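# Move wooden block from bench onto cart floor

## Task

Lift the wooden block from the bench and lay it flat on the cart's floor at the handle end, next to the profiles. Keep the drop flap open and keep anything already achieved intact. At the end both grippers must be empty and away from the cart, the robot must have released the block and backed off, must be upright and not tilted, and must be touching nothing.

## Robot and tools

Robot: a Rainbow Robotics RB-Y1 in a physics simulation. It has a two-wheel drive base with two rear casters, a folding torso (the leg bends at ankle, knee and hip), a head with head_camera, and two 7-joint arms, each with a parallel gripper and a wrist camera (left_wrist_camera, right_wrist_camera) in a side-mounted case that can collide with things. The base is 0.58 m wide, extends 0.10 m in front of the drive axle and 0.57 m behind it, and sweeps a 0.58 m radius when spinning in place. It cannot move sideways.

Frames: all positions are in metres. The base frame has its origin on the floor midway between the drive wheels, x forward, y to the left, z up. The printed chest, left_hand and right_hand are in this frame; a hand point lies between its finger pads, the fingers point along the hand's -z and close along its x. Printed hand positions can be off, more so at long reach or under load. base_odometry is in the frame the base had at scene start and counts only wheel rotation, so slipping or being turned by contact corrupts it. Heading is in rad, positive left, -3.142 to 3.142.

move: one action per call. Options: base and/or joints (plus optional min_time_s or contact_limits); or target alone or with min_time_s; or contact_limits alone. An empty call just reports state and images.
- base: one command {x_m_s, turn_rad_s, for_s}. x_m_s is forward speed, 0 or 0.005 to 0.4 in magnitude (negative reverses). turn_rad_s is left-positive turning rate, 0 or 0.02 to 1.509 in magnitude. for_s is the duration, 0.1 to 5 s. These are velocities held for that time, so the result is a relative displacement; omitted velocities are 0. Acceleration is 0.4 m/s² (turns 0.5 rad/s²), so the base coasts up to 1 s (turns 3.1 s) after. If |x_m_s| + 0.27·|turn_rad_s| exceeds 0.4, both are scaled down. The base does not stop when it hits furniture.
- joints: a single dict of absolute joint targets keyed by name (radians, grippers in metres of opening). Ranges: torso_squat_rad 0 to 1.2 (larger lowers the chest), torso_shift_rad -0.3 to 0.6 (positive hips forward), torso_pitch_rad -0.2 to 1.4 (positive bows forward), torso_yaw_rad -1.5 to 1.5 (positive left; raise both shoulder rolls by at least 0.2 first). Combined torso limits: squat+shift <= 1.52; squat-shift+pitch <= 1.57; shift+0.5·pitch-0.4·squat <= 0.7; shift+0.3·pitch-0.5·squat <= 0.39. Shoulder pitch ±2.356 (negative swings forward/up), left shoulder roll 0 to 3.141, right shoulder roll -3.141 to 0 (away from the body is outward), shoulder yaw ±2.094, elbow -2.617 to 0.01 (negative bends), forearm roll ±3.141, wrist pitch -1.57 to 1.919, hand roll ±2.705, gripper 0 to 0.1 m, head_pan_rad ±0.523, head_tilt_rad -0.35 to 1.57 (positive looks down).
- target: one hand's absolute pose: side ("left"/"right"), x, y, z in metres in the base frame (-3 to 3), and quat_wxyz in the same form as the printed hand lines. It is solved once into joint angles, so the hand travels an arc; break long moves into short steps. It is refused while another move is still running.
- min_time_s: 0.1 to 8 s, the minimum duration of arm, head and torso motions.
- contact_limits: gripper current caps in mA, 200 to 672.5 (default 672.5), per gripper key; persists until changed.
- cameras: list of camera names, or "all"; [] for none.
- blocking: true waits for rest; false returns in about 0.5 s while motion continues.

wait(seconds 0 to 10, cameras) lets time pass without commanding anything. stop(cameras) brakes all running motions. zoom_image(camera, region [x0,y0,x1,y1], up to 504x504 px) enlarges part of the latest image. read_manual gives licence text only. finished_scene(scene) ends the current scene irreversibly; call it only when the goal holds.

Results: "move" reads done or the worst status. Hand status is reached (within 10 mm and 2°), short, or refused with a reason. Joint words: done, off_target (resting away from target, possibly still pushing), not_followed (arm-collision check withheld it), time_out, contact_stop (torso only), limit_stop_at_<name> (self-collision guard or joint limit), torque_fault, limit_stop_at_motor_heat. A contact_stop or time_out halts that whole group (torso, or one arm). After a refusal or an unrequested stop, the remaining calls in that reply are skipped. on_its_own reports unrequested activity. lidar_m gives 12 distances, 30° sectors counter-clockwise from straight ahead, at 0.23 m height. motor_effort is wheel effort in percent (peak in brackets); a resting wheel above about 30 suggests pushing on something. Wrist force/torque readings are raw with large offsets. Joint torques and external torques are also printed.

Grasping: command an opening at least 0.005 m narrower than the object; the gripper then often reports off_target, which is normal. Each arm carries up to 3 kg; heavy loads far forward can tip the robot.

Avoid: dropping or releasing a moving object, slamming, hard pushes, driving into furniture (wheels may cut out), the two arms pressing or striking each other (grippers, fingers and camera cases included), torque faults (joint load limits, e.g. elbows 33.8 N m, wrist joints 23.5 N m), motor overheating from long stretched holds, and tipping or over-bending the torso. Occasionally a loose object gets nudged by an outside push.

Each tool is called as name(argument=value, ...), one argument or row to a line, values as JSON.

## Session

move(
)

Scene clock: 0.00 s.
Joint torques (N m): no reading
External joint torques (N m): no reading
Motor temperatures (°C): left_arm=[31 28 32 36 35 33 38] | right_arm=[34 31 32 30 36 36 34]
Wrist force (N): no reading
Wrist torque (N m): no reading
Wrist force, peak (N): no reading
base_odometry: x=+0.000 y=+0.000 heading=+0.000
lidar_m: 0.65 0.68 1.56 4.82 1.63 1.14 1.08 1.13 1.47 3.50 0.97 0.70
base_status: not commanded
joint_positions: torso_squat_rad=+0.350 torso_shift_rad=+0.000 torso_pitch_rad=+0.000 torso_yaw_rad=+0.000 left_shoulder_pitch_rad=+0.049 left_shoulder_roll_rad=+0.015 left_shoulder_yaw_rad=+0.041 left_elbow_rad=-0.149 left_forearm_roll_rad=+0.010 left_wrist_pitch_rad=-0.019 left_hand_roll_rad=+0.045 left_gripper_m=+0.099 right_shoulder_pitch_rad=-0.033 right_shoulder_roll_rad=-0.038 right_shoulder_yaw_rad=+0.024 right_elbow_rad=-0.125 right_forearm_roll_rad=-0.047 right_wrist_pitch_rad=+0.032 right_hand_roll_rad=-0.022 right_gripper_m=+0.099 head_pan_rad=+0.000 head_tilt_rad=+0.400
joint_status: not commanded
wheel_motors_off: 0
motor_effort: left_wheel=+0 right_wheel=+0
chest: x=-0.2280 y=+0.0001 z=+1.2475 quat_wxyz=(+1.000, +0.000, +0.000, +0.000) (m; base frame)
left_hand: x=-0.1861 y=+0.2354 z=+0.5638 quat_wxyz=(+0.997, +0.009, -0.062, +0.055) (m; base frame)
right_hand: x=-0.1506 y=-0.2464 z=+0.5666 quat_wxyz=(+0.998, -0.015, -0.063, -0.016) (m; base frame)
pictures: head_camera, left_wrist_camera, right_wrist_camera

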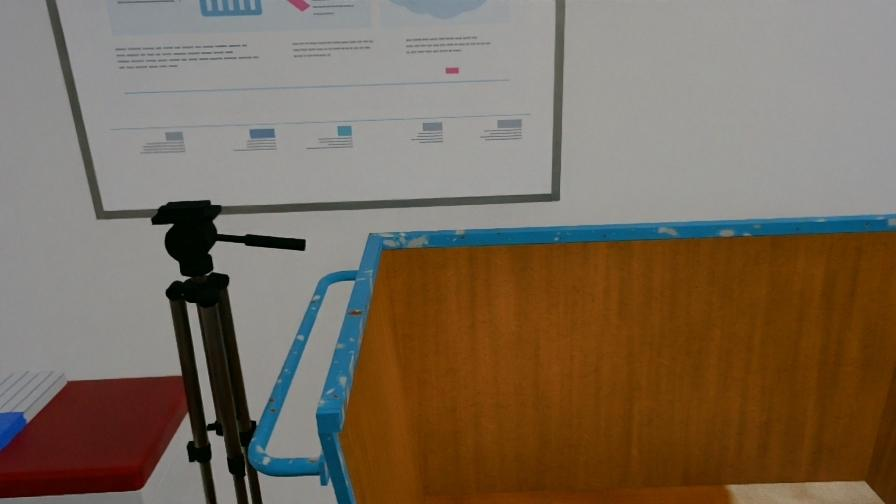

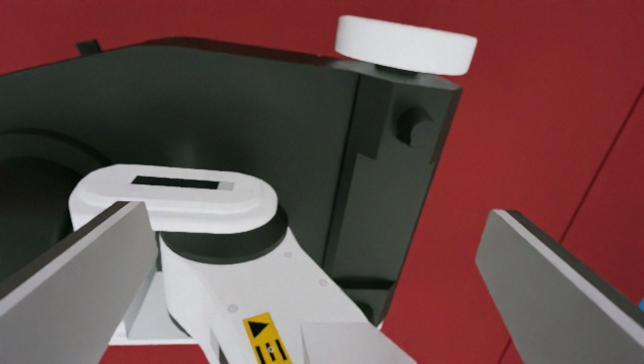

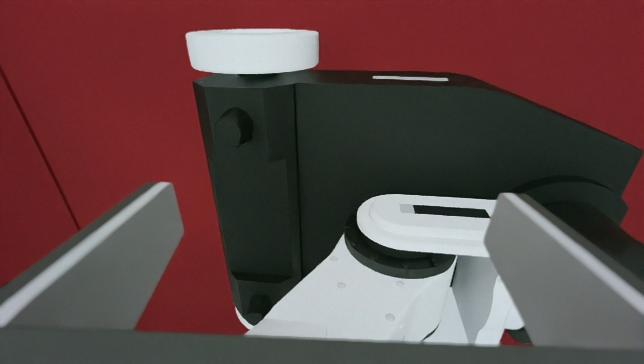

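move(
  joints={"head_tilt_rad": 0.9},
  cameras=["head_camera"],
)

move(
  joints={"head_tilt_rad": 0.7, "head_pan_rad": -0.52},
  cameras=["head_camera"],
)

move(
  joints={"head_tilt_rad": 0.6, "head_pan_rad": 0.52},
  cameras=["head_camera"],
)

Scene clock: 2.67 s.
Joint torques (N m): left_arm=[-0.87 -0.43 1.07 0.1 -0.02 -0.68 -0.01] | right_arm=[-2.1 -0.83 -0.71 0.02 -0.13 -0.22 -0.22]
External joint torques (N m): left_arm=[-0.24 -1.09 1.03 0.09 -0.03 -0.33 0] | right_arm=[0.16 0.66 -0.66 0.33 -0.16 0.08 -0.22]
Motor temperatures (°C): left_arm=[31 28 32 36 35 33 38] | right_arm=[34 31 32 30 36 36 34]
Wrist force (N): left_arm=[-0.2 1.2 -6.8] | right_arm=[-1.6 1.1 -4.9]
Wrist torque (N m): left_arm=[-0.32 0.13 0.09] | right_arm=[-0.09 -0.04 -0.10]
Wrist force, peak (N): left_arm=[-0.2 1.9 -8.4] | right_arm=[-2.1 1.2 -5.4]
move: done
base_odometry: x=+0.000 y=+0.000 heading=+0.000
lidar_m: 0.65 0.69 1.55 4.84 1.62 1.12 1.07 1.12 1.48 3.51 0.97 0.68
base_status: not commanded
joint_positions: torso_squat_rad=+0.350 torso_shift_rad=+0.000 torso_pitch_rad=+0.000 torso_yaw_rad=+0.000 left_shoulder_pitch_rad=+0.049 left_shoulder_roll_rad=+0.015 left_shoulder_yaw_rad=+0.041 left_elbow_rad=-0.149 left_forearm_roll_rad=+0.010 left_wrist_pitch_rad=-0.019 left_hand_roll_rad=+0.045 left_gripper_m=+0.099 right_shoulder_pitch_rad=-0.033 right_shoulder_roll_rad=-0.038 right_shoulder_yaw_rad=+0.024 right_elbow_rad=-0.125 right_forearm_roll_rad=-0.047 right_wrist_pitch_rad=+0.032 right_hand_roll_rad=-0.022 right_gripper_m=+0.099 head_pan_rad=+0.000 head_tilt_rad=+0.900
joint_status: all done
wheel_motors_off: 0
motor_effort: left_wheel=+1(1) right_wheel=+0(2)
chest: x=-0.2280 y=+0.0001 z=+1.2475 quat_wxyz=(+1.000, +0.000, +0.000, +0.000) (m; base frame)
left_hand: x=-0.1861 y=+0.2354 z=+0.5638 quat_wxyz=(+0.997, +0.009, -0.062, +0.055) (m; base frame)
right_hand: x=-0.1506 y=-0.2464 z=+0.5666 quat_wxyz=(+0.998, -0.015, -0.063, -0.016) (m; base frame)
pictures: head_camera
camera_calibration:
head_camera: T_world_to_cam=[[-0.00752545, -0.999504, -0.0305734, 0.0419166], [-0.746479, 0.0259588, -0.664902, 0.860292], [0.665366, 0.0178187, -0.746305, 1.16253], [0, 0, 0, 1]] pos_world=[-0.131004, -0.00115113, 1.44089]

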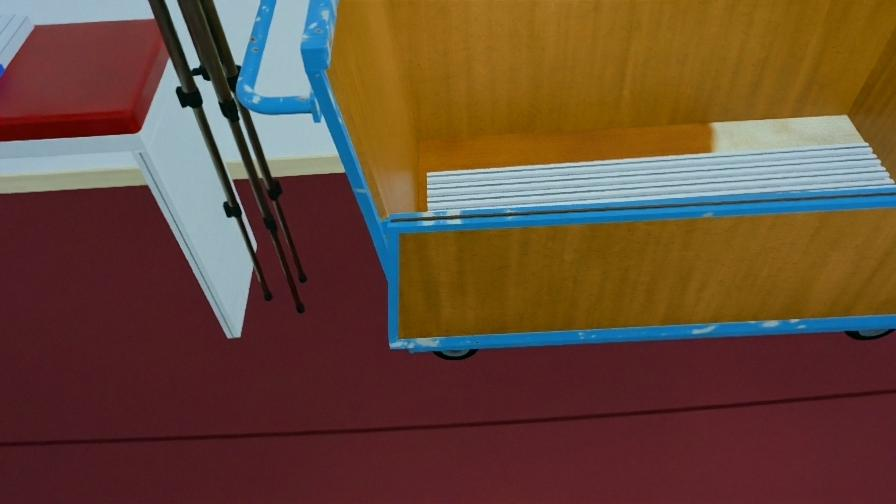

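Scene clock: 3.67 s.
Joint torques (N m): left_arm=[-1.11 -0.11 0.81 0.04 -0.05 -0.64 -0.05] | right_arm=[-2.17 -0.81 -0.49 0.14 -0.08 -0.28 -0.06]
External joint torques (N m): left_arm=[-0.48 -0.77 0.77 0.02 -0.06 -0.29 -0.04] | right_arm=[0.09 0.68 -0.44 0.45 -0.11 0.01 -0.07]
Motor temperatures (°C): left_arm=[31 28 32 36 35 33 38] | right_arm=[34 31 32 30 36 36 34]
Wrist force (N): left_arm=[-0.2 1.5 -7.3] | right_arm=[-1.8 0.7 -5.0]
Wrist torque (N m): left_arm=[-0.35 0.07 0.13] | right_arm=[-0.06 -0.07 -0.09]
Wrist force, peak (N): left_arm=[0.0 2.0 -8.1] | right_arm=[-1.6 1.5 -5.6]
move: done
base_odometry: x=+0.000 y=+0.000 heading=+0.000
lidar_m: 0.66 0.68 1.56 4.83 1.63 1.14 1.08 1.12 1.47 3.51 0.99 0.69
base_status: not commanded
joint_positions: torso_squat_rad=+0.350 torso_shift_rad=+0.000 torso_pitch_rad=+0.000 torso_yaw_rad=+0.000 left_shoulder_pitch_rad=+0.049 left_shoulder_roll_rad=+0.015 left_shoulder_yaw_rad=+0.041 left_elbow_rad=-0.149 left_forearm_roll_rad=+0.010 left_wrist_pitch_rad=-0.019 left_hand_roll_rad=+0.045 left_gripper_m=+0.099 right_shoulder_pitch_rad=-0.033 right_shoulder_roll_rad=-0.038 right_shoulder_yaw_rad=+0.024 right_elbow_rad=-0.125 right_forearm_roll_rad=-0.047 right_wrist_pitch_rad=+0.032 right_hand_roll_rad=-0.022 right_gripper_m=+0.099 head_pan_rad=-0.520 head_tilt_rad=+0.700
joint_status: all done
wheel_motors_off: 0
motor_effort: left_wheel=+1(1) right_wheel=-1(2)
chest: x=-0.2280 y=+0.0001 z=+1.2475 quat_wxyz=(+1.000, +0.000, +0.000, +0.000) (m; base frame)
left_hand: x=-0.1861 y=+0.2354 z=+0.5638 quat_wxyz=(+0.997, +0.009, -0.062, +0.055) (m; base frame)
right_hand: x=-0.1506 y=-0.2464 z=+0.5666 quat_wxyz=(+0.998, -0.015, -0.063, -0.016) (m; base frame)
pictures: head_camera
camera_calibration:
head_camera: T_world_to_cam=[[-0.497734, -0.866759, -0.031459, -0.057845], [-0.507354, 0.320382, -0.799967, 1.10502], [0.703457, -0.38221, -0.599219, 0.957513], [0, 0, 0, 1]] pos_world=[-0.141724, -0.0381954, 1.45592]

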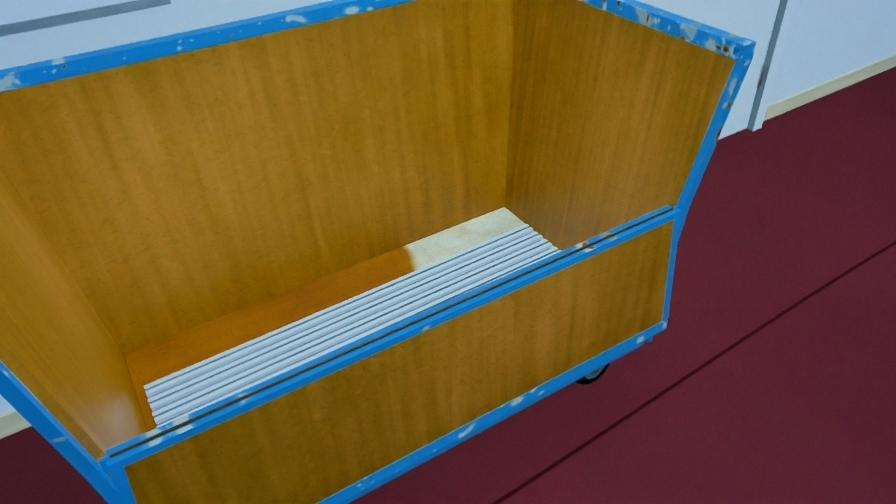

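Scene clock: 5.03 s.
Joint torques (N m): left_arm=[-1.14 -0.01 0.71 0.05 -0.04 -0.65 -0.12] | right_arm=[-2.2 -0.89 -0.48 0.1 -0.08 -0.2 -0.17]
External joint torques (N m): left_arm=[-0.51 -0.67 0.67 0.03 -0.05 -0.29 -0.11] | right_arm=[0.06 0.61 -0.43 0.41 -0.12 0.09 -0.18]
Motor temperatures (°C): left_arm=[31 28 32 36 35 33 38] | right_arm=[34 31 32 30 36 36 34]
Wrist force (N): left_arm=[0.0 0.7 -7.2] | right_arm=[-1.7 1.1 -5.0]
Wrist torque (N m): left_arm=[-0.23 0.16 0.12] | right_arm=[-0.07 -0.05 -0.07]
Wrist force, peak (N): left_arm=[0.3 1.8 -8.5] | right_arm=[-2.0 1.0 -5.6]
move: done
base_odometry: x=+0.000 y=+0.000 heading=+0.000
lidar_m: 0.65 0.68 1.55 4.83 1.62 1.14 1.07 1.12 1.47 3.50 1.00 0.69
base_status: not commanded
joint_positions: torso_squat_rad=+0.350 torso_shift_rad=+0.000 torso_pitch_rad=+0.000 torso_yaw_rad=+0.000 left_shoulder_pitch_rad=+0.049 left_shoulder_roll_rad=+0.015 left_shoulder_yaw_rad=+0.041 left_elbow_rad=-0.149 left_forearm_roll_rad=+0.010 left_wrist_pitch_rad=-0.019 left_hand_roll_rad=+0.045 left_gripper_m=+0.099 right_shoulder_pitch_rad=-0.033 right_shoulder_roll_rad=-0.038 right_shoulder_yaw_rad=+0.024 right_elbow_rad=-0.125 right_forearm_roll_rad=-0.047 right_wrist_pitch_rad=+0.032 right_hand_roll_rad=-0.022 right_gripper_m=+0.099 head_pan_rad=+0.520 head_tilt_rad=+0.600
joint_status: all done
wheel_motors_off: 0
motor_effort: left_wheel=+0(1) right_wheel=+0(2)
chest: x=-0.2280 y=+0.0001 z=+1.2475 quat_wxyz=(+1.000, +0.000, +0.000, +0.000) (m; base frame)
left_hand: x=-0.1861 y=+0.2354 z=+0.5638 quat_wxyz=(+0.997, +0.009, -0.062, +0.055) (m; base frame)
right_hand: x=-0.1506 y=-0.2464 z=+0.5666 quat_wxyz=(+0.998, -0.015, -0.063, -0.016) (m; base frame)
pictures: head_camera
camera_calibration:
head_camera: T_world_to_cam=[[0.498214, -0.866483, -0.0314471, 0.147286], [-0.46132, -0.234194, -0.855767, 1.19539], [0.734143, 0.440863, -0.516405, 0.843793], [0, 0, 0, 1]] pos_world=[-0.141388, 0.0355768, 1.46335]

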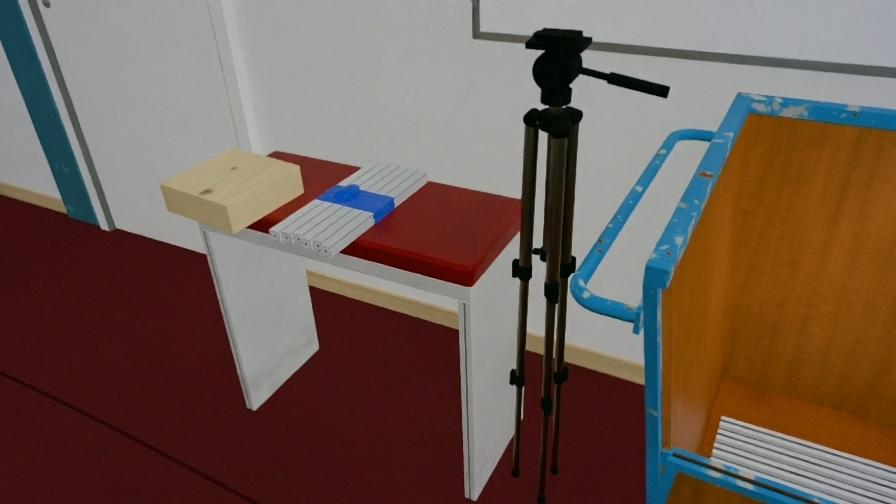

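move(
  joints={"head_tilt_rad": 0.85, "head_pan_rad": -0.15, "torso_squat_rad": 0.0},
  cameras=["head_camera"],
)

zoom_image(
  camera="head_camera",
  region=[240, 50, 640, 275],
)

move(
  joints={"head_tilt_rad": 0.7, "head_pan_rad": 0.52},
  cameras=["head_camera"],
)

zoom_image(
  camera="head_camera",
  region=[120, 60, 520, 285],
)

Scene clock: 18.80 s.
Joint torques (N m): left_arm=[-0.93 -0.13 1.01 0.06 -0.04 -0.63 -0.03] | right_arm=[-2.29 -0.83 -0.62 0.1 -0.17 -0.23 -0.05]
External joint torques (N m): left_arm=[-0.3 -0.79 0.97 0.04 -0.05 -0.28 -0.02] | right_arm=[-0.04 0.67 -0.57 0.41 -0.2 0.06 -0.05]
Motor temperatures (°C): left_arm=[31 28 32 36 35 33 38] | right_arm=[34 31 32 30 36 36 34]
Wrist force (N): left_arm=[0.1 1.5 -7.7] | right_arm=[-1.6 1.2 -5.1]
Wrist torque (N m): left_arm=[-0.33 0.18 0.11] | right_arm=[-0.13 -0.04 -0.09]
Wrist force, peak (N): left_arm=[-0.5 1.4 -8.4] | right_arm=[-2.3 1.5 -5.4]
move: done
base_odometry: x=+0.000 y=+0.000 heading=+0.000
lidar_m: 0.64 0.69 1.55 4.84 1.63 1.13 1.08 1.12 1.48 3.51 0.98 0.70
base_status: not commanded
joint_positions: torso_squat_rad=+0.000 torso_shift_rad=+0.000 torso_pitch_rad=+0.000 torso_yaw_rad=+0.000 left_shoulder_pitch_rad=+0.049 left_shoulder_roll_rad=+0.015 left_shoulder_yaw_rad=+0.041 left_elbow_rad=-0.149 left_forearm_roll_rad=+0.010 left_wrist_pitch_rad=-0.019 left_hand_roll_rad=+0.045 left_gripper_m=+0.099 right_shoulder_pitch_rad=-0.033 right_shoulder_roll_rad=-0.038 right_shoulder_yaw_rad=+0.024 right_elbow_rad=-0.125 right_forearm_roll_rad=-0.047 right_wrist_pitch_rad=+0.032 right_hand_roll_rad=-0.022 right_gripper_m=+0.099 head_pan_rad=-0.150 head_tilt_rad=+0.850
joint_status: all done
wheel_motors_off: 0
motor_effort: left_wheel=+0(1) right_wheel=+1(2)
chest: x=-0.2279 y=+0.0001 z=+1.2899 quat_wxyz=(+1.000, +0.000, +0.000, +0.000) (m; base frame)
left_hand: x=-0.1862 y=+0.2354 z=+0.6063 quat_wxyz=(+0.997, +0.009, -0.062, +0.055) (m; base frame)
right_hand: x=-0.1506 y=-0.2464 z=+0.6091 quat_wxyz=(+0.998, -0.015, -0.062, -0.016) (m; base frame)
pictures: head_camera
camera_calibration:
head_camera: T_world_to_cam=[[-0.155277, -0.987388, -0.0308869, 0.0131936], [-0.700489, 0.132098, -0.701331, 0.952384], [0.696566, -0.0872645, -0.712167, 1.14967], [0, 0, 0, 1]] pos_world=[-0.131637, -0.0124553, 1.4871]

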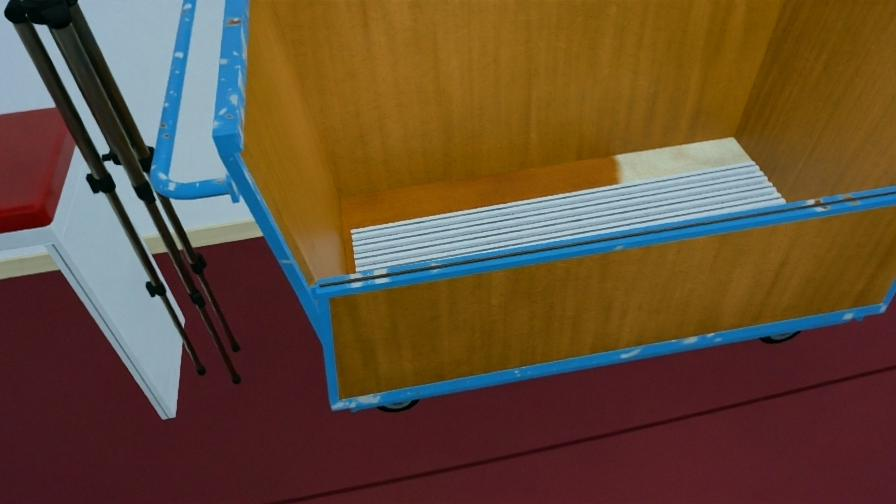

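Scaled by 1.260 from the camera's 896x504 image, which has a finer 1280x720 frame.

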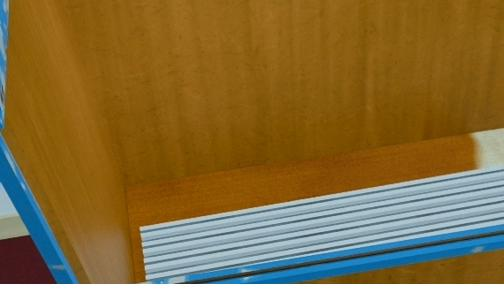

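Scene clock: 19.90 s.
Joint torques (N m): left_arm=[-0.99 -0.4 0.72 0.04 -0.05 -0.61 -0.05] | right_arm=[-2.17 -1.07 -0.64 -0.02 -0.05 -0.22 0]
External joint torques (N m): left_arm=[-0.36 -1.06 0.68 0.02 -0.05 -0.26 -0.04] | right_arm=[0.08 0.43 -0.59 0.29 -0.09 0.07 -0.01]
Motor temperatures (°C): left_arm=[31 28 32 36 35 33 38] | right_arm=[34 31 32 30 36 36 34]
Wrist force (N): left_arm=[-0.7 0.9 -7.7] | right_arm=[-1.7 1.1 -5.5]
Wrist torque (N m): left_arm=[-0.28 0.06 0.08] | right_arm=[-0.09 -0.08 -0.14]
Wrist force, peak (N): left_arm=[-0.6 1.8 -8.0] | right_arm=[-1.6 1.1 -5.5]
move: done
base_odometry: x=+0.000 y=+0.000 heading=+0.000
lidar_m: 0.64 0.68 1.56 4.84 1.63 1.14 1.07 1.12 1.48 3.52 0.99 0.68
base_status: not commanded
joint_positions: torso_squat_rad=+0.000 torso_shift_rad=+0.000 torso_pitch_rad=+0.000 torso_yaw_rad=+0.000 left_shoulder_pitch_rad=+0.049 left_shoulder_roll_rad=+0.015 left_shoulder_yaw_rad=+0.041 left_elbow_rad=-0.149 left_forearm_roll_rad=+0.010 left_wrist_pitch_rad=-0.019 left_hand_roll_rad=+0.045 left_gripper_m=+0.099 right_shoulder_pitch_rad=-0.033 right_shoulder_roll_rad=-0.038 right_shoulder_yaw_rad=+0.024 right_elbow_rad=-0.125 right_forearm_roll_rad=-0.047 right_wrist_pitch_rad=+0.032 right_hand_roll_rad=-0.022 right_gripper_m=+0.099 head_pan_rad=+0.520 head_tilt_rad=+0.700
joint_status: all done
wheel_motors_off: 0
motor_effort: left_wheel=+1(1) right_wheel=-1(2)
chest: x=-0.2279 y=+0.0001 z=+1.2899 quat_wxyz=(+1.000, +0.000, +0.000, +0.000) (m; base frame)
left_hand: x=-0.1862 y=+0.2354 z=+0.6063 quat_wxyz=(+0.997, +0.009, -0.062, +0.055) (m; base frame)
right_hand: x=-0.1506 y=-0.2464 z=+0.6091 quat_wxyz=(+0.998, -0.015, -0.062, -0.016) (m; base frame)
pictures: head_camera
camera_calibration:
head_camera: T_world_to_cam=[[0.495446, -0.868067, -0.0315183, 0.148171], [-0.533347, -0.275366, -0.799822, 1.13355], [0.68562, 0.413079, -0.59941, 0.979324], [0, 0, 0, 1]] pos_world=[-0.140281, 0.0362238, 1.49832]

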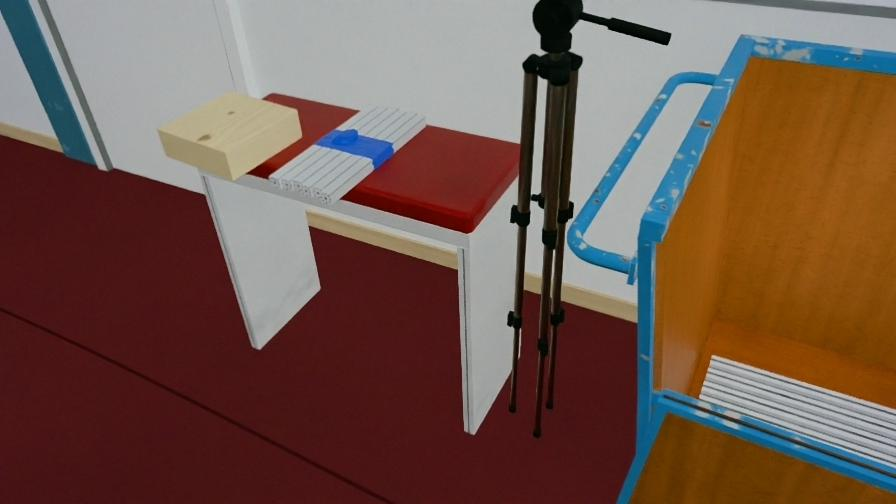

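Scaled by 1.260 from the camera's 896x504 image, which has a finer 1280x720 frame.

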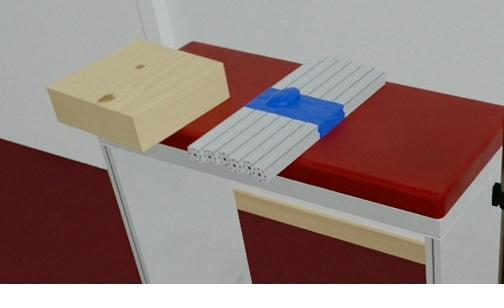

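move(
  joints={"head_tilt_rad": 0.6, "head_pan_rad": 0.0, "torso_pitch_rad":0.6},
  cameras=["head_camera"],
)

zoom_image(
  camera="head_camera",
  region=[200, 100, 700, 380],
)

Scene clock: 33.37 s.
Joint torques (N m): left_arm=[12.98 -0.19 0.94 6.33 0.05 0.6 0.1] | right_arm=[13.86 -0.98 -0.93 6.46 -0.38 0.87 -0.12]
External joint torques (N m): left_arm=[-2.06 -1 0.76 0.22 0.05 -0.21 0.08] | right_arm=[0.49 0.09 -0.68 0.97 -0.28 0.05 -0.09]
Motor temperatures (°C): left_arm=[31 28 32 36 35 33 38] | right_arm=[34 31 32 30 36 36 34]
Wrist force (N): left_arm=[3.8 0.5 -7.1] | right_arm=[2.0 1.0 -4.8]
Wrist torque (N m): left_arm=[-0.22 0.37 0.02] | right_arm=[-0.06 0.17 -0.08]
Wrist force, peak (N): left_arm=[2.0 1.1 -8.3] | right_arm=[-1.5 1.5 -5.5]
move: done
base_odometry: x=+0.000 y=+0.000 heading=+0.000
lidar_m: 0.65 0.69 1.56 4.84 1.62 1.15 1.07 1.12 1.48 3.52 0.96 0.69
base_status: not commanded
joint_positions: torso_squat_rad=+0.000 torso_shift_rad=+0.000 torso_pitch_rad=+0.600 torso_yaw_rad=+0.000 left_shoulder_pitch_rad=+0.049 left_shoulder_roll_rad=+0.015 left_shoulder_yaw_rad=+0.041 left_elbow_rad=-0.149 left_forearm_roll_rad=+0.010 left_wrist_pitch_rad=-0.019 left_hand_roll_rad=+0.045 left_gripper_m=+0.099 right_shoulder_pitch_rad=-0.033 right_shoulder_roll_rad=-0.038 right_shoulder_yaw_rad=+0.024 right_elbow_rad=-0.125 right_forearm_roll_rad=-0.047 right_wrist_pitch_rad=+0.032 right_hand_roll_rad=-0.022 right_gripper_m=+0.099 head_pan_rad=+0.000 head_tilt_rad=+0.600
joint_status: all done
wheel_motors_off: 0
motor_effort: left_wheel=+1(2) right_wheel=-1(3)
chest: x=-0.0533 y=+0.0001 z=+1.2359 quat_wxyz=(+0.955, +0.000, +0.296, +0.000) (m; base frame)
left_hand: x=-0.4048 y=+0.2354 z=+0.6480 quat_wxyz=(+0.970, +0.024, +0.236, +0.050) (m; base frame)
right_hand: x=-0.3738 y=-0.2464 z=+0.6302 quat_wxyz=(+0.972, -0.020, +0.235, -0.011) (m; base frame)
pictures: head_camera
camera_calibration:
head_camera: T_world_to_cam=[[-0.0162279, -0.999504, -0.0269863, 0.0379465], [-0.909625, 0.0259632, -0.414619, 0.698139], [0.415114, 0.017819, -0.909595, 1.17587], [0, 0, 0, 1]] pos_world=[0.14754, -0.00115111, 1.36005]

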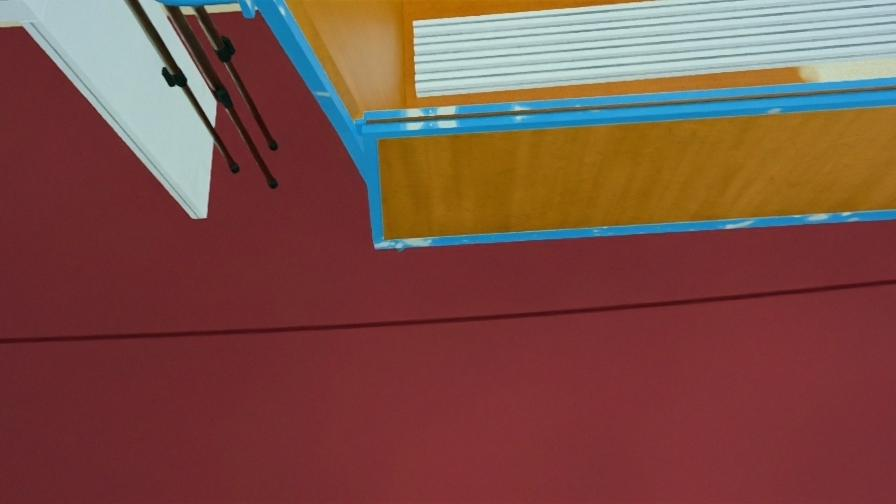

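Scaled by 1.008 from the camera's 896x504 image, which has a finer 1280x720 frame.

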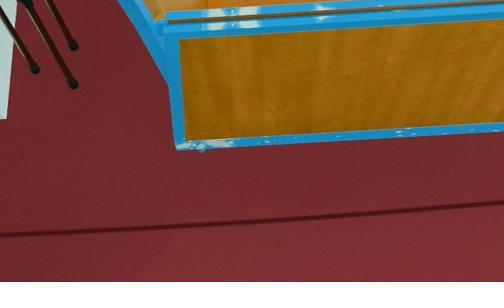

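move(
  base={"x_m_s": 0.2, "for_s": 1.75},
  joints={"head_tilt_rad": 0.6, "head_pan_rad": 0.0},
  cameras=["head_camera"],
)

move(
  joints={"head_tilt_rad": 0.9, "head_pan_rad": 0.0},
  cameras=["head_camera"],
)

Scene clock: 39.90 s.
Joint torques (N m): left_arm=[13.46 0.03 1.08 6.4 -0.06 0.58 0] | right_arm=[14.01 -0.48 -0.66 6.42 -0.2 0.96 -0.01]
External joint torques (N m): left_arm=[-1.58 -0.78 0.9 0.29 -0.06 -0.24 -0.03] | right_arm=[0.64 0.6 -0.4 0.93 -0.1 0.14 0.01]
Motor temperatures (°C): left_arm=[31 28 32 36 35 33 38] | right_arm=[34 31 32 30 36 36 34]
Wrist force (N): left_arm=[3.1 0.8 -7.2] | right_arm=[2.0 1.1 -4.2]
Wrist torque (N m): left_arm=[-0.22 0.27 0.05] | right_arm=[-0.09 0.20 -0.07]
Wrist force, peak (N): left_arm=[4.3 0.4 -7.6] | right_arm=[2.7 1.2 -4.7]
move: done
base_odometry: x=+0.353 y=+0.000 heading=+0.000
lidar_m: 0.30 0.30 0.78 3.67 2.15 1.51 1.43 1.48 1.94 4.65 0.46 0.31
base_status: done (sent for 1.77 of 1.77 s)
joint_positions: torso_squat_rad=+0.000 torso_shift_rad=+0.000 torso_pitch_rad=+0.600 torso_yaw_rad=+0.000 left_shoulder_pitch_rad=+0.049 left_shoulder_roll_rad=+0.015 left_shoulder_yaw_rad=+0.041 left_elbow_rad=-0.149 left_forearm_roll_rad=+0.010 left_wrist_pitch_rad=-0.019 left_hand_roll_rad=+0.045 left_gripper_m=+0.099 right_shoulder_pitch_rad=-0.033 right_shoulder_roll_rad=-0.038 right_shoulder_yaw_rad=+0.024 right_elbow_rad=-0.125 right_forearm_roll_rad=-0.047 right_wrist_pitch_rad=+0.032 right_hand_roll_rad=-0.022 right_gripper_m=+0.099 head_pan_rad=+0.000 head_tilt_rad=+0.600
joint_status: all done
wheel_motors_off: 0
motor_effort: left_wheel=+1(52) right_wheel=+0(26)
chest: x=-0.0533 y=+0.0001 z=+1.2359 quat_wxyz=(+0.955, +0.000, +0.296, +0.000) (m; base frame)
left_hand: x=-0.4047 y=+0.2354 z=+0.6480 quat_wxyz=(+0.970, +0.024, +0.236, +0.050) (m; base frame)
right_hand: x=-0.3738 y=-0.2464 z=+0.6302 quat_wxyz=(+0.972, -0.020, +0.235, -0.011) (m; base frame)
pictures: head_camera
camera_calibration:
head_camera: T_world_to_cam=[[-0.0162269, -0.999504, -0.0269848, 0.0379443], [-0.909663, 0.02596, -0.414536, 0.698032], [0.415031, 0.0178204, -0.909633, 1.17594], [0, 0, 0, 1]] pos_world=[0.14754, -0.00115113, 1.36005]

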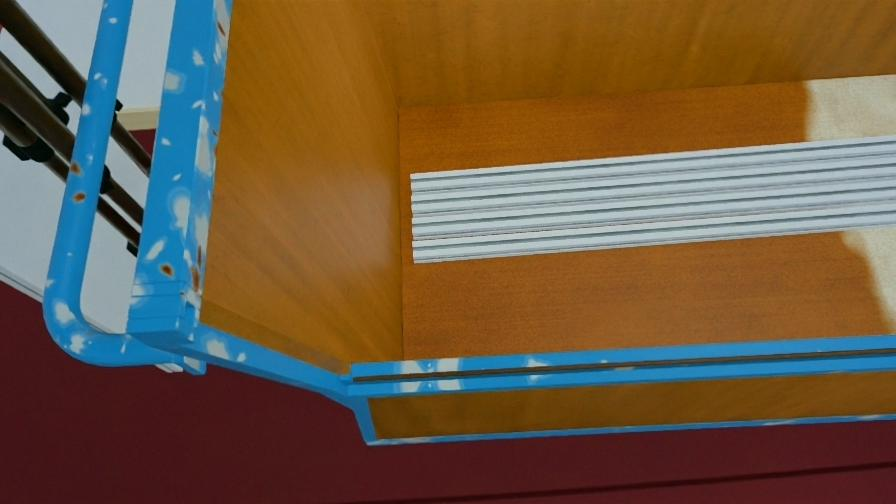

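Scene clock: 40.73 s.
Joint torques (N m): left_arm=[13.77 -0.4 0.86 6.4 -0.15 0.58 -0.04] | right_arm=[14.32 -0.37 -0.94 6.63 -0.28 0.97 -0.05]
External joint torques (N m): left_arm=[-1.27 -1.2 0.68 0.29 -0.15 -0.24 -0.07] | right_arm=[0.95 0.71 -0.69 1.14 -0.18 0.15 -0.02]
Motor temperatures (°C): left_arm=[31 28 32 36 35 33 38] | right_arm=[34 31 32 30 36 36 34]
Wrist force (N): left_arm=[3.8 0.8 -7.1] | right_arm=[1.8 1.5 -3.9]
Wrist torque (N m): left_arm=[-0.24 0.35 0.06] | right_arm=[-0.11 0.13 -0.07]
Wrist force, peak (N): left_arm=[3.6 1.3 -7.5] | right_arm=[2.3 0.7 -5.0]
move: done
base_odometry: x=+0.353 y=+0.000 heading=+0.000
lidar_m: 0.30 0.32 0.77 3.68 2.17 1.52 1.42 1.48 1.96 4.66 0.46 0.32
base_status: not commanded
joint_positions: torso_squat_rad=+0.000 torso_shift_rad=+0.000 torso_pitch_rad=+0.600 torso_yaw_rad=+0.000 left_shoulder_pitch_rad=+0.049 left_shoulder_roll_rad=+0.015 left_shoulder_yaw_rad=+0.041 left_elbow_rad=-0.149 left_forearm_roll_rad=+0.010 left_wrist_pitch_rad=-0.019 left_hand_roll_rad=+0.045 left_gripper_m=+0.099 right_shoulder_pitch_rad=-0.033 right_shoulder_roll_rad=-0.038 right_shoulder_yaw_rad=+0.024 right_elbow_rad=-0.125 right_forearm_roll_rad=-0.047 right_wrist_pitch_rad=+0.032 right_hand_roll_rad=-0.022 right_gripper_m=+0.099 head_pan_rad=+0.000 head_tilt_rad=+0.900
joint_status: all done
wheel_motors_off: 0
motor_effort: left_wheel=+0(1) right_wheel=+0(2)
chest: x=-0.0533 y=+0.0001 z=+1.2359 quat_wxyz=(+0.955, +0.000, +0.296, +0.000) (m; base frame)
left_hand: x=-0.4047 y=+0.2354 z=+0.6480 quat_wxyz=(+0.970, +0.024, +0.236, +0.050) (m; base frame)
right_hand: x=-0.3738 y=-0.2464 z=+0.6302 quat_wxyz=(+0.972, -0.020, +0.235, -0.011) (m; base frame)
pictures: head_camera
camera_calibration:
head_camera: T_world_to_cam=[[-0.0235772, -0.999501, -0.020999, 0.0302104], [-0.991519, 0.0260639, -0.127323, 0.305599], [0.127807, 0.017819, -0.991639, 1.31214], [0, 0, 0, 1]] pos_world=[0.136018, -0.00115081, 1.34072]

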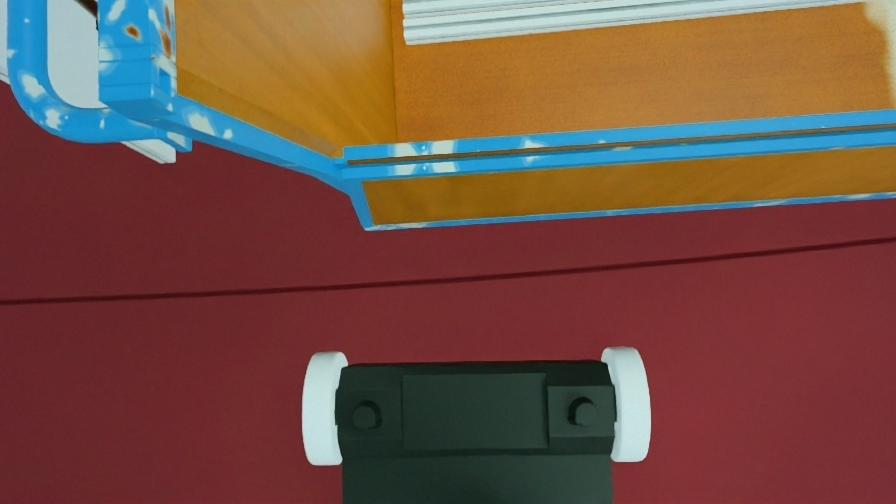

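move(
  base={"x_m_s": -0.3, "for_s": 1.17},
  joints={"head_tilt_rad": 0.7, "head_pan_rad": 0.0, "torso_pitch_rad": 0.2},
  cameras=[],
)

move(
  base={"turn_rad_s": 0.785, "for_s": 2.0},
  cameras=["head_camera"],
)

move(
  base={"x_m_s": 0.4, "for_s": 3.75},
  cameras=["head_camera"],
)

move(
  base={"turn_rad_s": -0.785, "for_s": 2.0},
  cameras=["head_camera"],
)

Scene clock: 64.97 s.
Joint torques (N m): left_arm=[3.49 -0.23 0.81 2.32 -0.14 -0.06 -0.06] | right_arm=[3.43 -0.66 -0.74 2.39 -0.19 0.26 -0.07]
External joint torques (N m): left_arm=[-1.36 -0.97 0.72 0.16 -0.14 -0.1 -0.06] | right_arm=[0.29 0.75 -0.62 0.68 -0.18 0.17 -0.07]
Motor temperatures (°C): left_arm=[31 28 32 36 35 33 38] | right_arm=[35 31 32 31 36 36 34]
Wrist force (N): left_arm=[1.4 1.1 -7.3] | right_arm=[-0.6 1.2 -5.1]
Wrist torque (N m): left_arm=[-0.28 0.22 0.07] | right_arm=[-0.07 0.00 -0.10]
Wrist force, peak (N): left_arm=[4.0 1.5 -7.5] | right_arm=[2.3 1.3 -5.1]
move: done
base_odometry: x=+0.004 y=+0.000 heading=-0.001
lidar_m: 0.64 0.67 1.55 4.80 1.63 1.14 1.07 1.13 1.48 3.51 0.97 0.68
base_status: done (sent for 1.17 of 1.17 s)
joint_positions: torso_squat_rad=+0.000 torso_shift_rad=+0.000 torso_pitch_rad=+0.200 torso_yaw_rad=+0.000 left_shoulder_pitch_rad=+0.049 left_shoulder_roll_rad=+0.015 left_shoulder_yaw_rad=+0.041 left_elbow_rad=-0.149 left_forearm_roll_rad=+0.010 left_wrist_pitch_rad=-0.019 left_hand_roll_rad=+0.045 left_gripper_m=+0.099 right_shoulder_pitch_rad=-0.033 right_shoulder_roll_rad=-0.038 right_shoulder_yaw_rad=+0.024 right_elbow_rad=-0.125 right_forearm_roll_rad=-0.047 right_wrist_pitch_rad=+0.032 right_hand_roll_rad=-0.022 right_gripper_m=+0.099 head_pan_rad=+0.000 head_tilt_rad=+0.700
joint_status: all done
wheel_motors_off: 0
motor_effort: left_wheel=-18(25) right_wheel=+3(27)
chest: x=-0.1666 y=+0.0001 z=+1.2838 quat_wxyz=(+0.995, +0.000, +0.100, +0.000) (m; base frame)
left_hand: x=-0.2614 y=+0.2354 z=+0.6054 quat_wxyz=(+0.998, +0.014, +0.038, +0.054) (m; base frame)
right_hand: x=-0.2259 y=-0.2464 z=+0.6011 quat_wxyz=(+0.999, -0.017, +0.037, -0.015) (m; base frame)
pictures: none
No camera images: "cameras" was empty.

Scene clock: 68.87 s.
Joint torques (N m): left_arm=[3.79 -0.1 0.63 2.28 -0.1 -0.16 -0.03] | right_arm=[3.47 -0.72 -0.76 2.15 -0.04 0.22 0.02]
External joint torques (N m): left_arm=[-1.07 -0.84 0.54 0.12 -0.11 -0.21 -0.03] | right_arm=[0.33 0.68 -0.64 0.43 -0.03 0.14 0.02]
Motor temperatures (°C): left_arm=[31 28 32 36 35 33 38] | right_arm=[35 31 32 31 36 36 34]
Wrist force (N): left_arm=[1.1 1.2 -7.9] | right_arm=[-0.4 1.2 -4.9]
Wrist torque (N m): left_arm=[-0.26 0.17 0.07] | right_arm=[-0.11 0.05 -0.11]
Wrist force, peak (N): left_arm=[1.4 1.8 -8.5] | right_arm=[-0.5 0.7 -5.8]
move: done
base_odometry: x=+0.003 y=+0.000 heading=+1.568
lidar_m: 4.97 1.62 1.14 1.07 1.12 1.48 3.60 0.98 0.70 0.66 1.02 1.57
base_status: done (sent for 2 of 2 s)
joint_positions: torso_squat_rad=+0.000 torso_shift_rad=+0.000 torso_pitch_rad=+0.200 torso_yaw_rad=+0.000 left_shoulder_pitch_rad=+0.049 left_shoulder_roll_rad=+0.015 left_shoulder_yaw_rad=+0.041 left_elbow_rad=-0.149 left_forearm_roll_rad=+0.010 left_wrist_pitch_rad=-0.019 left_hand_roll_rad=+0.045 left_gripper_m=+0.099 right_shoulder_pitch_rad=-0.033 right_shoulder_roll_rad=-0.038 right_shoulder_yaw_rad=+0.024 right_elbow_rad=-0.125 right_forearm_roll_rad=-0.047 right_wrist_pitch_rad=+0.032 right_hand_roll_rad=-0.022 right_gripper_m=+0.099 head_pan_rad=+0.000 head_tilt_rad=+0.700
joint_status: not commanded
wheel_motors_off: 0
motor_effort: left_wheel=+3(40) right_wheel=+20(43)
chest: x=-0.1666 y=+0.0001 z=+1.2838 quat_wxyz=(+0.995, +0.000, +0.100, +0.000) (m; base frame)
left_hand: x=-0.2614 y=+0.2354 z=+0.6054 quat_wxyz=(+0.998, +0.014, +0.038, +0.054) (m; base frame)
right_hand: x=-0.2259 y=-0.2464 z=+0.6011 quat_wxyz=(+0.999, -0.017, +0.037, -0.015) (m; base frame)
pictures: head_camera
camera_calibration:
head_camera: T_world_to_cam=[[-0.00752345, -0.999504, -0.0305773, 0.0434333], [-0.746436, 0.0259611, -0.664951, 0.954088], [0.665415, 0.0178213, -0.746261, 1.11629], [0, 0, 0, 1]] pos_world=[-0.0303036, -0.00125113, 1.46879]

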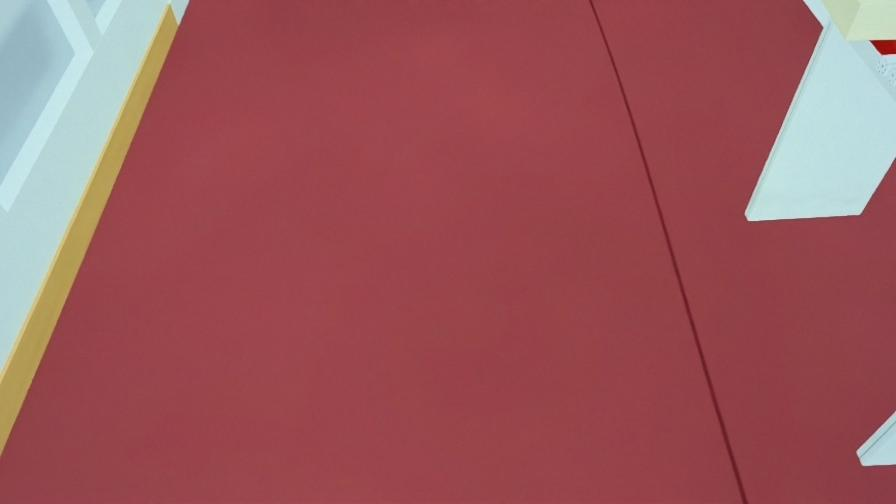

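Scene clock: 73.97 s.
Joint torques (N m): left_arm=[4.49 -0.1 1.07 2.32 -0.13 -0.18 0.03] | right_arm=[3.41 -1.05 -0.47 2.35 -0.27 0.26 -0.04]
External joint torques (N m): left_arm=[-0.37 -0.84 0.98 0.16 -0.13 -0.22 0.03] | right_arm=[0.26 0.36 -0.35 0.64 -0.26 0.17 -0.04]
Motor temperatures (°C): left_arm=[31 28 32 36 35 33 38] | right_arm=[35 30 32 31 36 36 34]
Wrist force (N): left_arm=[0.8 0.4 -7.3] | right_arm=[-0.4 1.4 -5.3]
Wrist torque (N m): left_arm=[-0.19 0.16 0.03] | right_arm=[-0.09 0.01 -0.10]
Wrist force, peak (N): left_arm=[1.1 1.2 -8.4] | right_arm=[-0.1 1.1 -5.6]
move: done
base_odometry: x=+0.006 y=+1.507 heading=+1.570
lidar_m: 4.12 1.73 1.21 1.14 1.17 1.57 2.71 1.24 1.27 0.83 1.43 1.89
base_status: done (sent for 3.77 of 3.77 s)
joint_positions: torso_squat_rad=+0.000 torso_shift_rad=+0.000 torso_pitch_rad=+0.200 torso_yaw_rad=+0.000 left_shoulder_pitch_rad=+0.049 left_shoulder_roll_rad=+0.015 left_shoulder_yaw_rad=+0.041 left_elbow_rad=-0.149 left_forearm_roll_rad=+0.010 left_wrist_pitch_rad=-0.019 left_hand_roll_rad=+0.045 left_gripper_m=+0.099 right_shoulder_pitch_rad=-0.033 right_shoulder_roll_rad=-0.038 right_shoulder_yaw_rad=+0.024 right_elbow_rad=-0.125 right_forearm_roll_rad=-0.047 right_wrist_pitch_rad=+0.032 right_hand_roll_rad=-0.022 right_gripper_m=+0.099 head_pan_rad=+0.000 head_tilt_rad=+0.700
joint_status: not commanded
wheel_motors_off: 0
motor_effort: left_wheel=+16(47) right_wheel=-16(47)
chest: x=-0.1665 y=+0.0001 z=+1.2838 quat_wxyz=(+0.995, +0.000, +0.100, +0.000) (m; base frame)
left_hand: x=-0.2613 y=+0.2354 z=+0.6054 quat_wxyz=(+0.998, +0.014, +0.038, +0.054) (m; base frame)
right_hand: x=-0.2258 y=-0.2464 z=+0.6011 quat_wxyz=(+0.999, -0.017, +0.037, -0.015) (m; base frame)
pictures: head_camera
camera_calibration:
head_camera: T_world_to_cam=[[-0.00752782, -0.999504, -0.0305758, 0.0434325], [-0.74653, 0.0259608, -0.664845, 0.954081], [0.665309, 0.0178209, -0.746355, 1.11629], [0, 0, 0, 1]] pos_world=[-0.0301036, -0.00125113, 1.46879]

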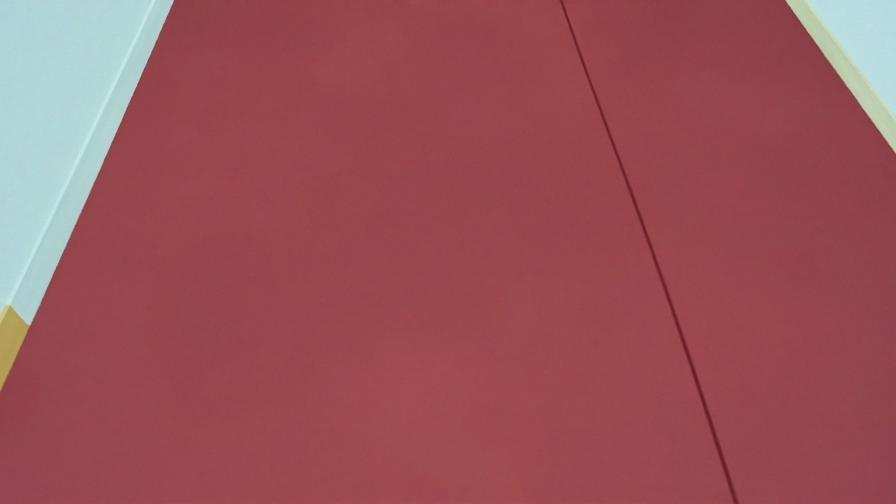

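Scene clock: 77.87 s.
Joint torques (N m): left_arm=[4.2 -0.1 0.78 2.41 -0.01 -0.22 -0.04] | right_arm=[3.72 -0.85 -0.74 2.45 -0.27 0.16 0.09]
External joint torques (N m): left_arm=[-0.66 -0.83 0.69 0.25 -0.01 -0.26 -0.05] | right_arm=[0.57 0.56 -0.62 0.73 -0.26 0.08 0.1]
Motor temperatures (°C): left_arm=[31 28 32 36 35 33 38] | right_arm=[35 30 32 31 36 36 34]
Wrist force (N): left_arm=[0.9 0.7 -7.3] | right_arm=[-0.5 1.4 -5.0]
Wrist torque (N m): left_arm=[-0.22 0.15 0.09] | right_arm=[-0.13 0.00 -0.04]
Wrist force, peak (N): left_arm=[1.8 1.1 -8.8] | right_arm=[-0.8 1.1 -5.5]
move: done
base_odometry: x=+0.006 y=+1.507 heading=+0.000
lidar_m: 0.82 1.43 1.87 4.12 1.74 1.20 1.14 1.19 1.56 3.72 1.20 1.24
base_status: done (sent for 2 of 2 s)
joint_positions: torso_squat_rad=+0.000 torso_shift_rad=+0.000 torso_pitch_rad=+0.200 torso_yaw_rad=+0.000 left_shoulder_pitch_rad=+0.049 left_shoulder_roll_rad=+0.015 left_shoulder_yaw_rad=+0.041 left_elbow_rad=-0.149 left_forearm_roll_rad=+0.010 left_wrist_pitch_rad=-0.019 left_hand_roll_rad=+0.045 left_gripper_m=+0.099 right_shoulder_pitch_rad=-0.033 right_shoulder_roll_rad=-0.038 right_shoulder_yaw_rad=+0.024 right_elbow_rad=-0.125 right_forearm_roll_rad=-0.047 right_wrist_pitch_rad=+0.032 right_hand_roll_rad=-0.022 right_gripper_m=+0.099 head_pan_rad=+0.000 head_tilt_rad=+0.700
joint_status: not commanded
wheel_motors_off: 0
motor_effort: left_wheel=+21(43) right_wheel=+3(50)
chest: x=-0.1665 y=+0.0001 z=+1.2838 quat_wxyz=(+0.995, +0.000, +0.100, +0.000) (m; base frame)
left_hand: x=-0.2613 y=+0.2354 z=+0.6054 quat_wxyz=(+0.998, +0.014, +0.038, +0.054) (m; base frame)
right_hand: x=-0.2258 y=-0.2464 z=+0.6011 quat_wxyz=(+0.999, -0.017, +0.037, -0.015) (m; base frame)
pictures: head_camera
camera_calibration:
head_camera: T_world_to_cam=[[-0.00752897, -0.999504, -0.0305764, 0.0434325], [-0.746479, 0.0259634, -0.664902, 0.95409], [0.665366, 0.0178186, -0.746305, 1.11629], [0, 0, 0, 1]] pos_world=[-0.0302036, -0.00125111, 1.46879]

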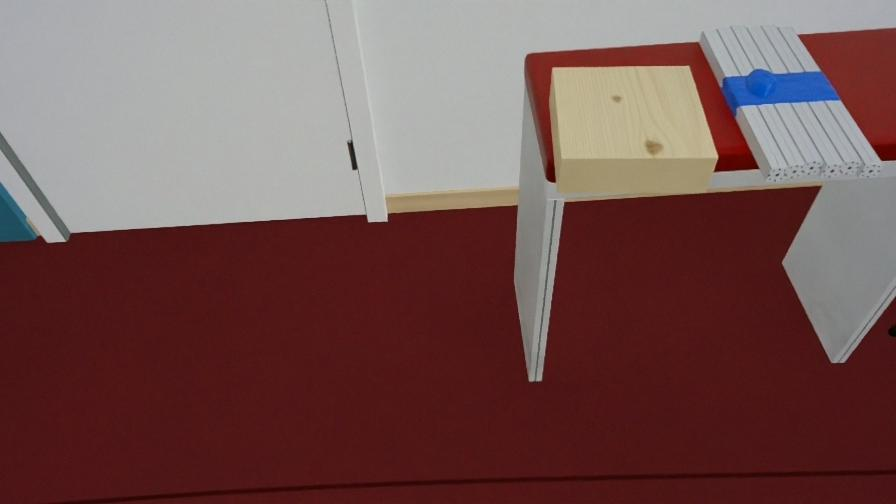

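move(
  base={"x_m_s": 0.2, "for_s": 2.1},
  joints={"head_tilt_rad": 0.95, "head_pan_rad": -0.3, "torso_squat_rad": 0.8},
  cameras=["head_camera"],
)

Scene clock: 87.33 s.
Joint torques (N m): left_arm=[4.23 -0.19 0.73 2.31 0 -0.27 -0.02] | right_arm=[3.73 -1.2 -0.86 2.35 -0.16 0.21 0.01]
External joint torques (N m): left_arm=[-0.63 -0.93 0.64 0.15 -0.01 -0.31 -0.03] | right_arm=[0.58 0.21 -0.73 0.64 -0.15 0.12 0.01]
Motor temperatures (°C): left_arm=[31 28 32 36 35 33 38] | right_arm=[34 30 32 30 36 36 34]
Wrist force (N): left_arm=[1.1 0.9 -7.9] | right_arm=[-0.3 1.1 -5.1]
Wrist torque (N m): left_arm=[-0.19 0.17 0.09] | right_arm=[-0.07 0.05 -0.07]
Wrist force, peak (N): left_arm=[1.6 1.1 -8.7] | right_arm=[0.0 1.4 -5.6]
move: done
base_odometry: x=+0.426 y=+1.506 heading=+0.000
lidar_m: 0.50 0.97 1.33 3.24 2.38 1.66 1.56 1.62 2.13 1.41 0.96 0.41
base_status: done (sent for 2.1 of 2.1 s)
joint_positions: torso_squat_rad=+0.800 torso_shift_rad=+0.000 torso_pitch_rad=+0.200 torso_yaw_rad=+0.000 left_shoulder_pitch_rad=+0.049 left_shoulder_roll_rad=+0.015 left_shoulder_yaw_rad=+0.041 left_elbow_rad=-0.149 left_forearm_roll_rad=+0.010 left_wrist_pitch_rad=-0.019 left_hand_roll_rad=+0.045 left_gripper_m=+0.099 right_shoulder_pitch_rad=-0.033 right_shoulder_roll_rad=-0.038 right_shoulder_yaw_rad=+0.024 right_elbow_rad=-0.125 right_forearm_roll_rad=-0.047 right_wrist_pitch_rad=+0.032 right_hand_roll_rad=-0.022 right_gripper_m=+0.099 head_pan_rad=-0.300 head_tilt_rad=+0.950
joint_status: all done
wheel_motors_off: 0
motor_effort: left_wheel=-10(49) right_wheel=+11(46)
chest: x=-0.1666 y=+0.0001 z=+1.0715 quat_wxyz=(+0.995, +0.000, +0.100, +0.000) (m; base frame)
left_hand: x=-0.2612 y=+0.2354 z=+0.3931 quat_wxyz=(+0.998, +0.014, +0.038, +0.054) (m; base frame)
right_hand: x=-0.2258 y=-0.2464 z=+0.3888 quat_wxyz=(+0.999, -0.017, +0.037, -0.015) (m; base frame)
pictures: head_camera
camera_calibration:
head_camera: T_world_to_cam=[[-0.304011, -0.952173, 0.0307327, -0.0717265], [-0.846053, 0.255019, -0.468144, 0.553846], [0.437917, -0.168322, -0.883118, 1.10678], [0, 0, 0, 1]] pos_world=[-0.0379, -0.0232413, 1.2389]

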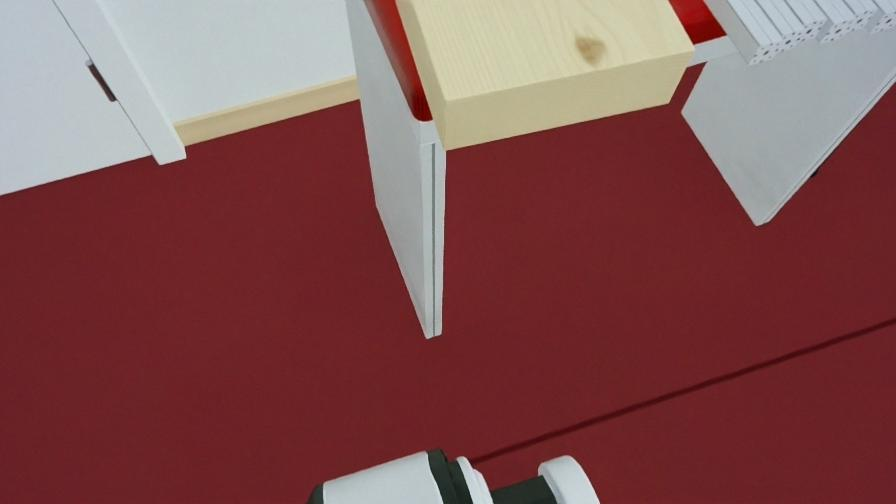

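move(
  target={"side":"right","x":0.2,"y":-0.285,"z":0.735,"quat_wxyz":[0.7071,0,-0.7071,0]},
)

Scene clock: 93.70 s.
Joint torques (N m): left_arm=[4.41 0.05 0.96 2.41 -0.04 -0.17 0.02] | right_arm=[-0.22 -4.07 -1.42 -8.66 -0.01 -1.85 -0.26]
External joint torques (N m): left_arm=[-0.44 -0.69 0.87 0.26 -0.05 -0.22 0.01] | right_arm=[1.65 -0.56 0.6 -0.46 -0.09 0.04 -0.31]
Motor temperatures (°C): left_arm=[31 28 32 36 35 33 38] | right_arm=[34 30 32 31 36 36 34]
Wrist force (N): left_arm=[1.8 1.5 -7.8] | right_arm=[-7.3 0.7 1.3]
Wrist torque (N m): left_arm=[-0.34 0.27 0.04] | right_arm=[-0.17 -0.40 -0.12]
Wrist force, peak (N): left_arm=[1.5 0.7 -8.7] | right_arm=[-7.7 0.6 1.2]
move: done
base_odometry: x=+0.426 y=+1.506 heading=-0.001
lidar_m: 0.50 0.98 1.33 3.26 2.38 1.65 1.56 1.62 2.13 1.39 0.97 0.41
base_status: not commanded
joint_positions: torso_squat_rad=+0.800 torso_shift_rad=+0.000 torso_pitch_rad=+0.200 torso_yaw_rad=+0.000 left_shoulder_pitch_rad=+0.049 left_shoulder_roll_rad=+0.015 left_shoulder_yaw_rad=+0.041 left_elbow_rad=-0.149 left_forearm_roll_rad=+0.010 left_wrist_pitch_rad=-0.019 left_hand_roll_rad=+0.045 left_gripper_m=+0.099 right_shoulder_pitch_rad=+0.230 right_shoulder_roll_rad=-0.166 right_shoulder_yaw_rad=+0.033 right_elbow_rad=-1.462 right_forearm_roll_rad=-0.045 right_wrist_pitch_rad=-0.538 right_hand_roll_rad=-0.123 right_gripper_m=+0.099 head_pan_rad=-0.300 head_tilt_rad=+0.950
joint_status: all done
wheel_motors_off: 0
motor_effort: left_wheel=-11(11) right_wheel=+12(14)
chest: x=-0.1666 y=+0.0001 z=+1.0715 quat_wxyz=(+0.995, +0.000, +0.100, +0.000) (m; base frame)
left_hand: x=-0.2613 y=+0.2354 z=+0.3931 quat_wxyz=(+0.998, +0.014, +0.038, +0.054) (m; base frame)
right_hand: x=+0.1998 y=-0.2850 z=+0.7352 quat_wxyz=(+0.705, +0.000, -0.709, +0.000) (m; base frame)
right_hand_status: reached (checked arc, planned for 1.7 s): 0 mm and 0.3 deg off.
pictures: head_camera, left_wrist_camera, right_wrist_camera
camera_calibration:
head_camera: T_world_to_cam=[[-0.304022, -0.952168, 0.0307598, -0.0717603], [-0.846091, 0.255031, -0.468069, 0.553752], [0.437836, -0.168329, -0.883157, 1.10683], [0, 0, 0, 1]] pos_world=[-0.0379, -0.0232413, 1.2389]
left_wrist_camera: T_world_to_cam=[[0.987341, 0.135483, -0.0824697, 0.257957], [0.157844, -0.890331, 0.427079, 0.111911], [-0.0155633, -0.434691, -0.900445, 0.524736], [0, 0, 0, 1]] pos_world=[-0.264189, 0.292786, 0.445975]
right_wrist_camera: T_world_to_cam=[[0.0313097, -0.0288873, -0.999092, 0.718806], [-0.506958, 0.861005, -0.0407818, 0.403769], [0.861402, 0.507775, 0.0123132, 0.0357537], [0, 0, 0, 1]] pos_world=[0.15139, -0.345038, 0.734179]

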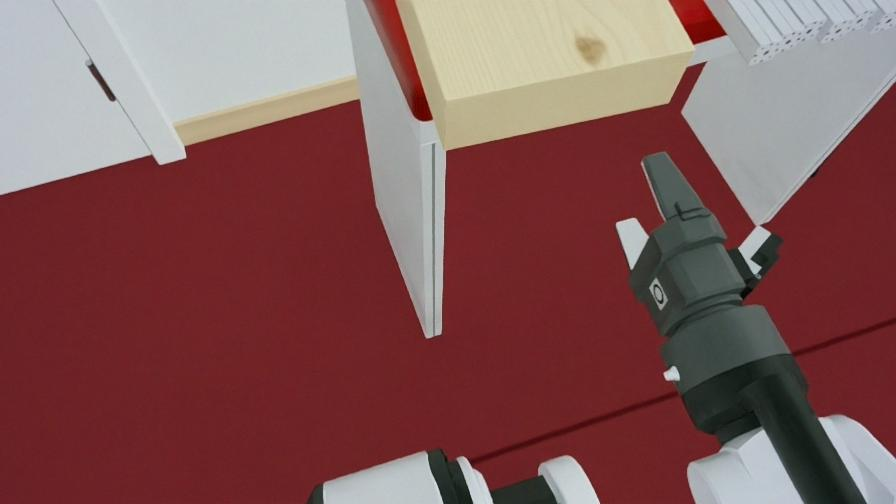

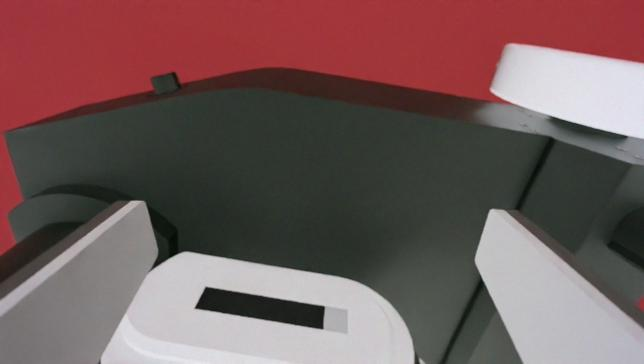

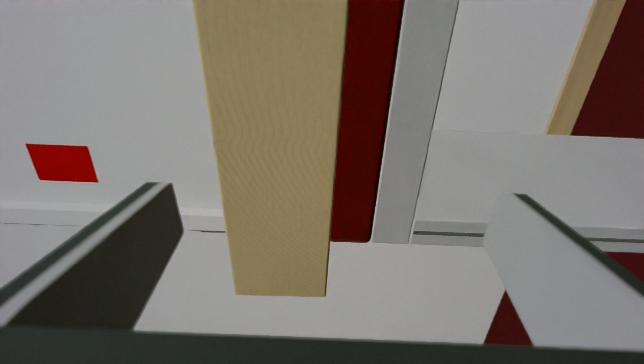

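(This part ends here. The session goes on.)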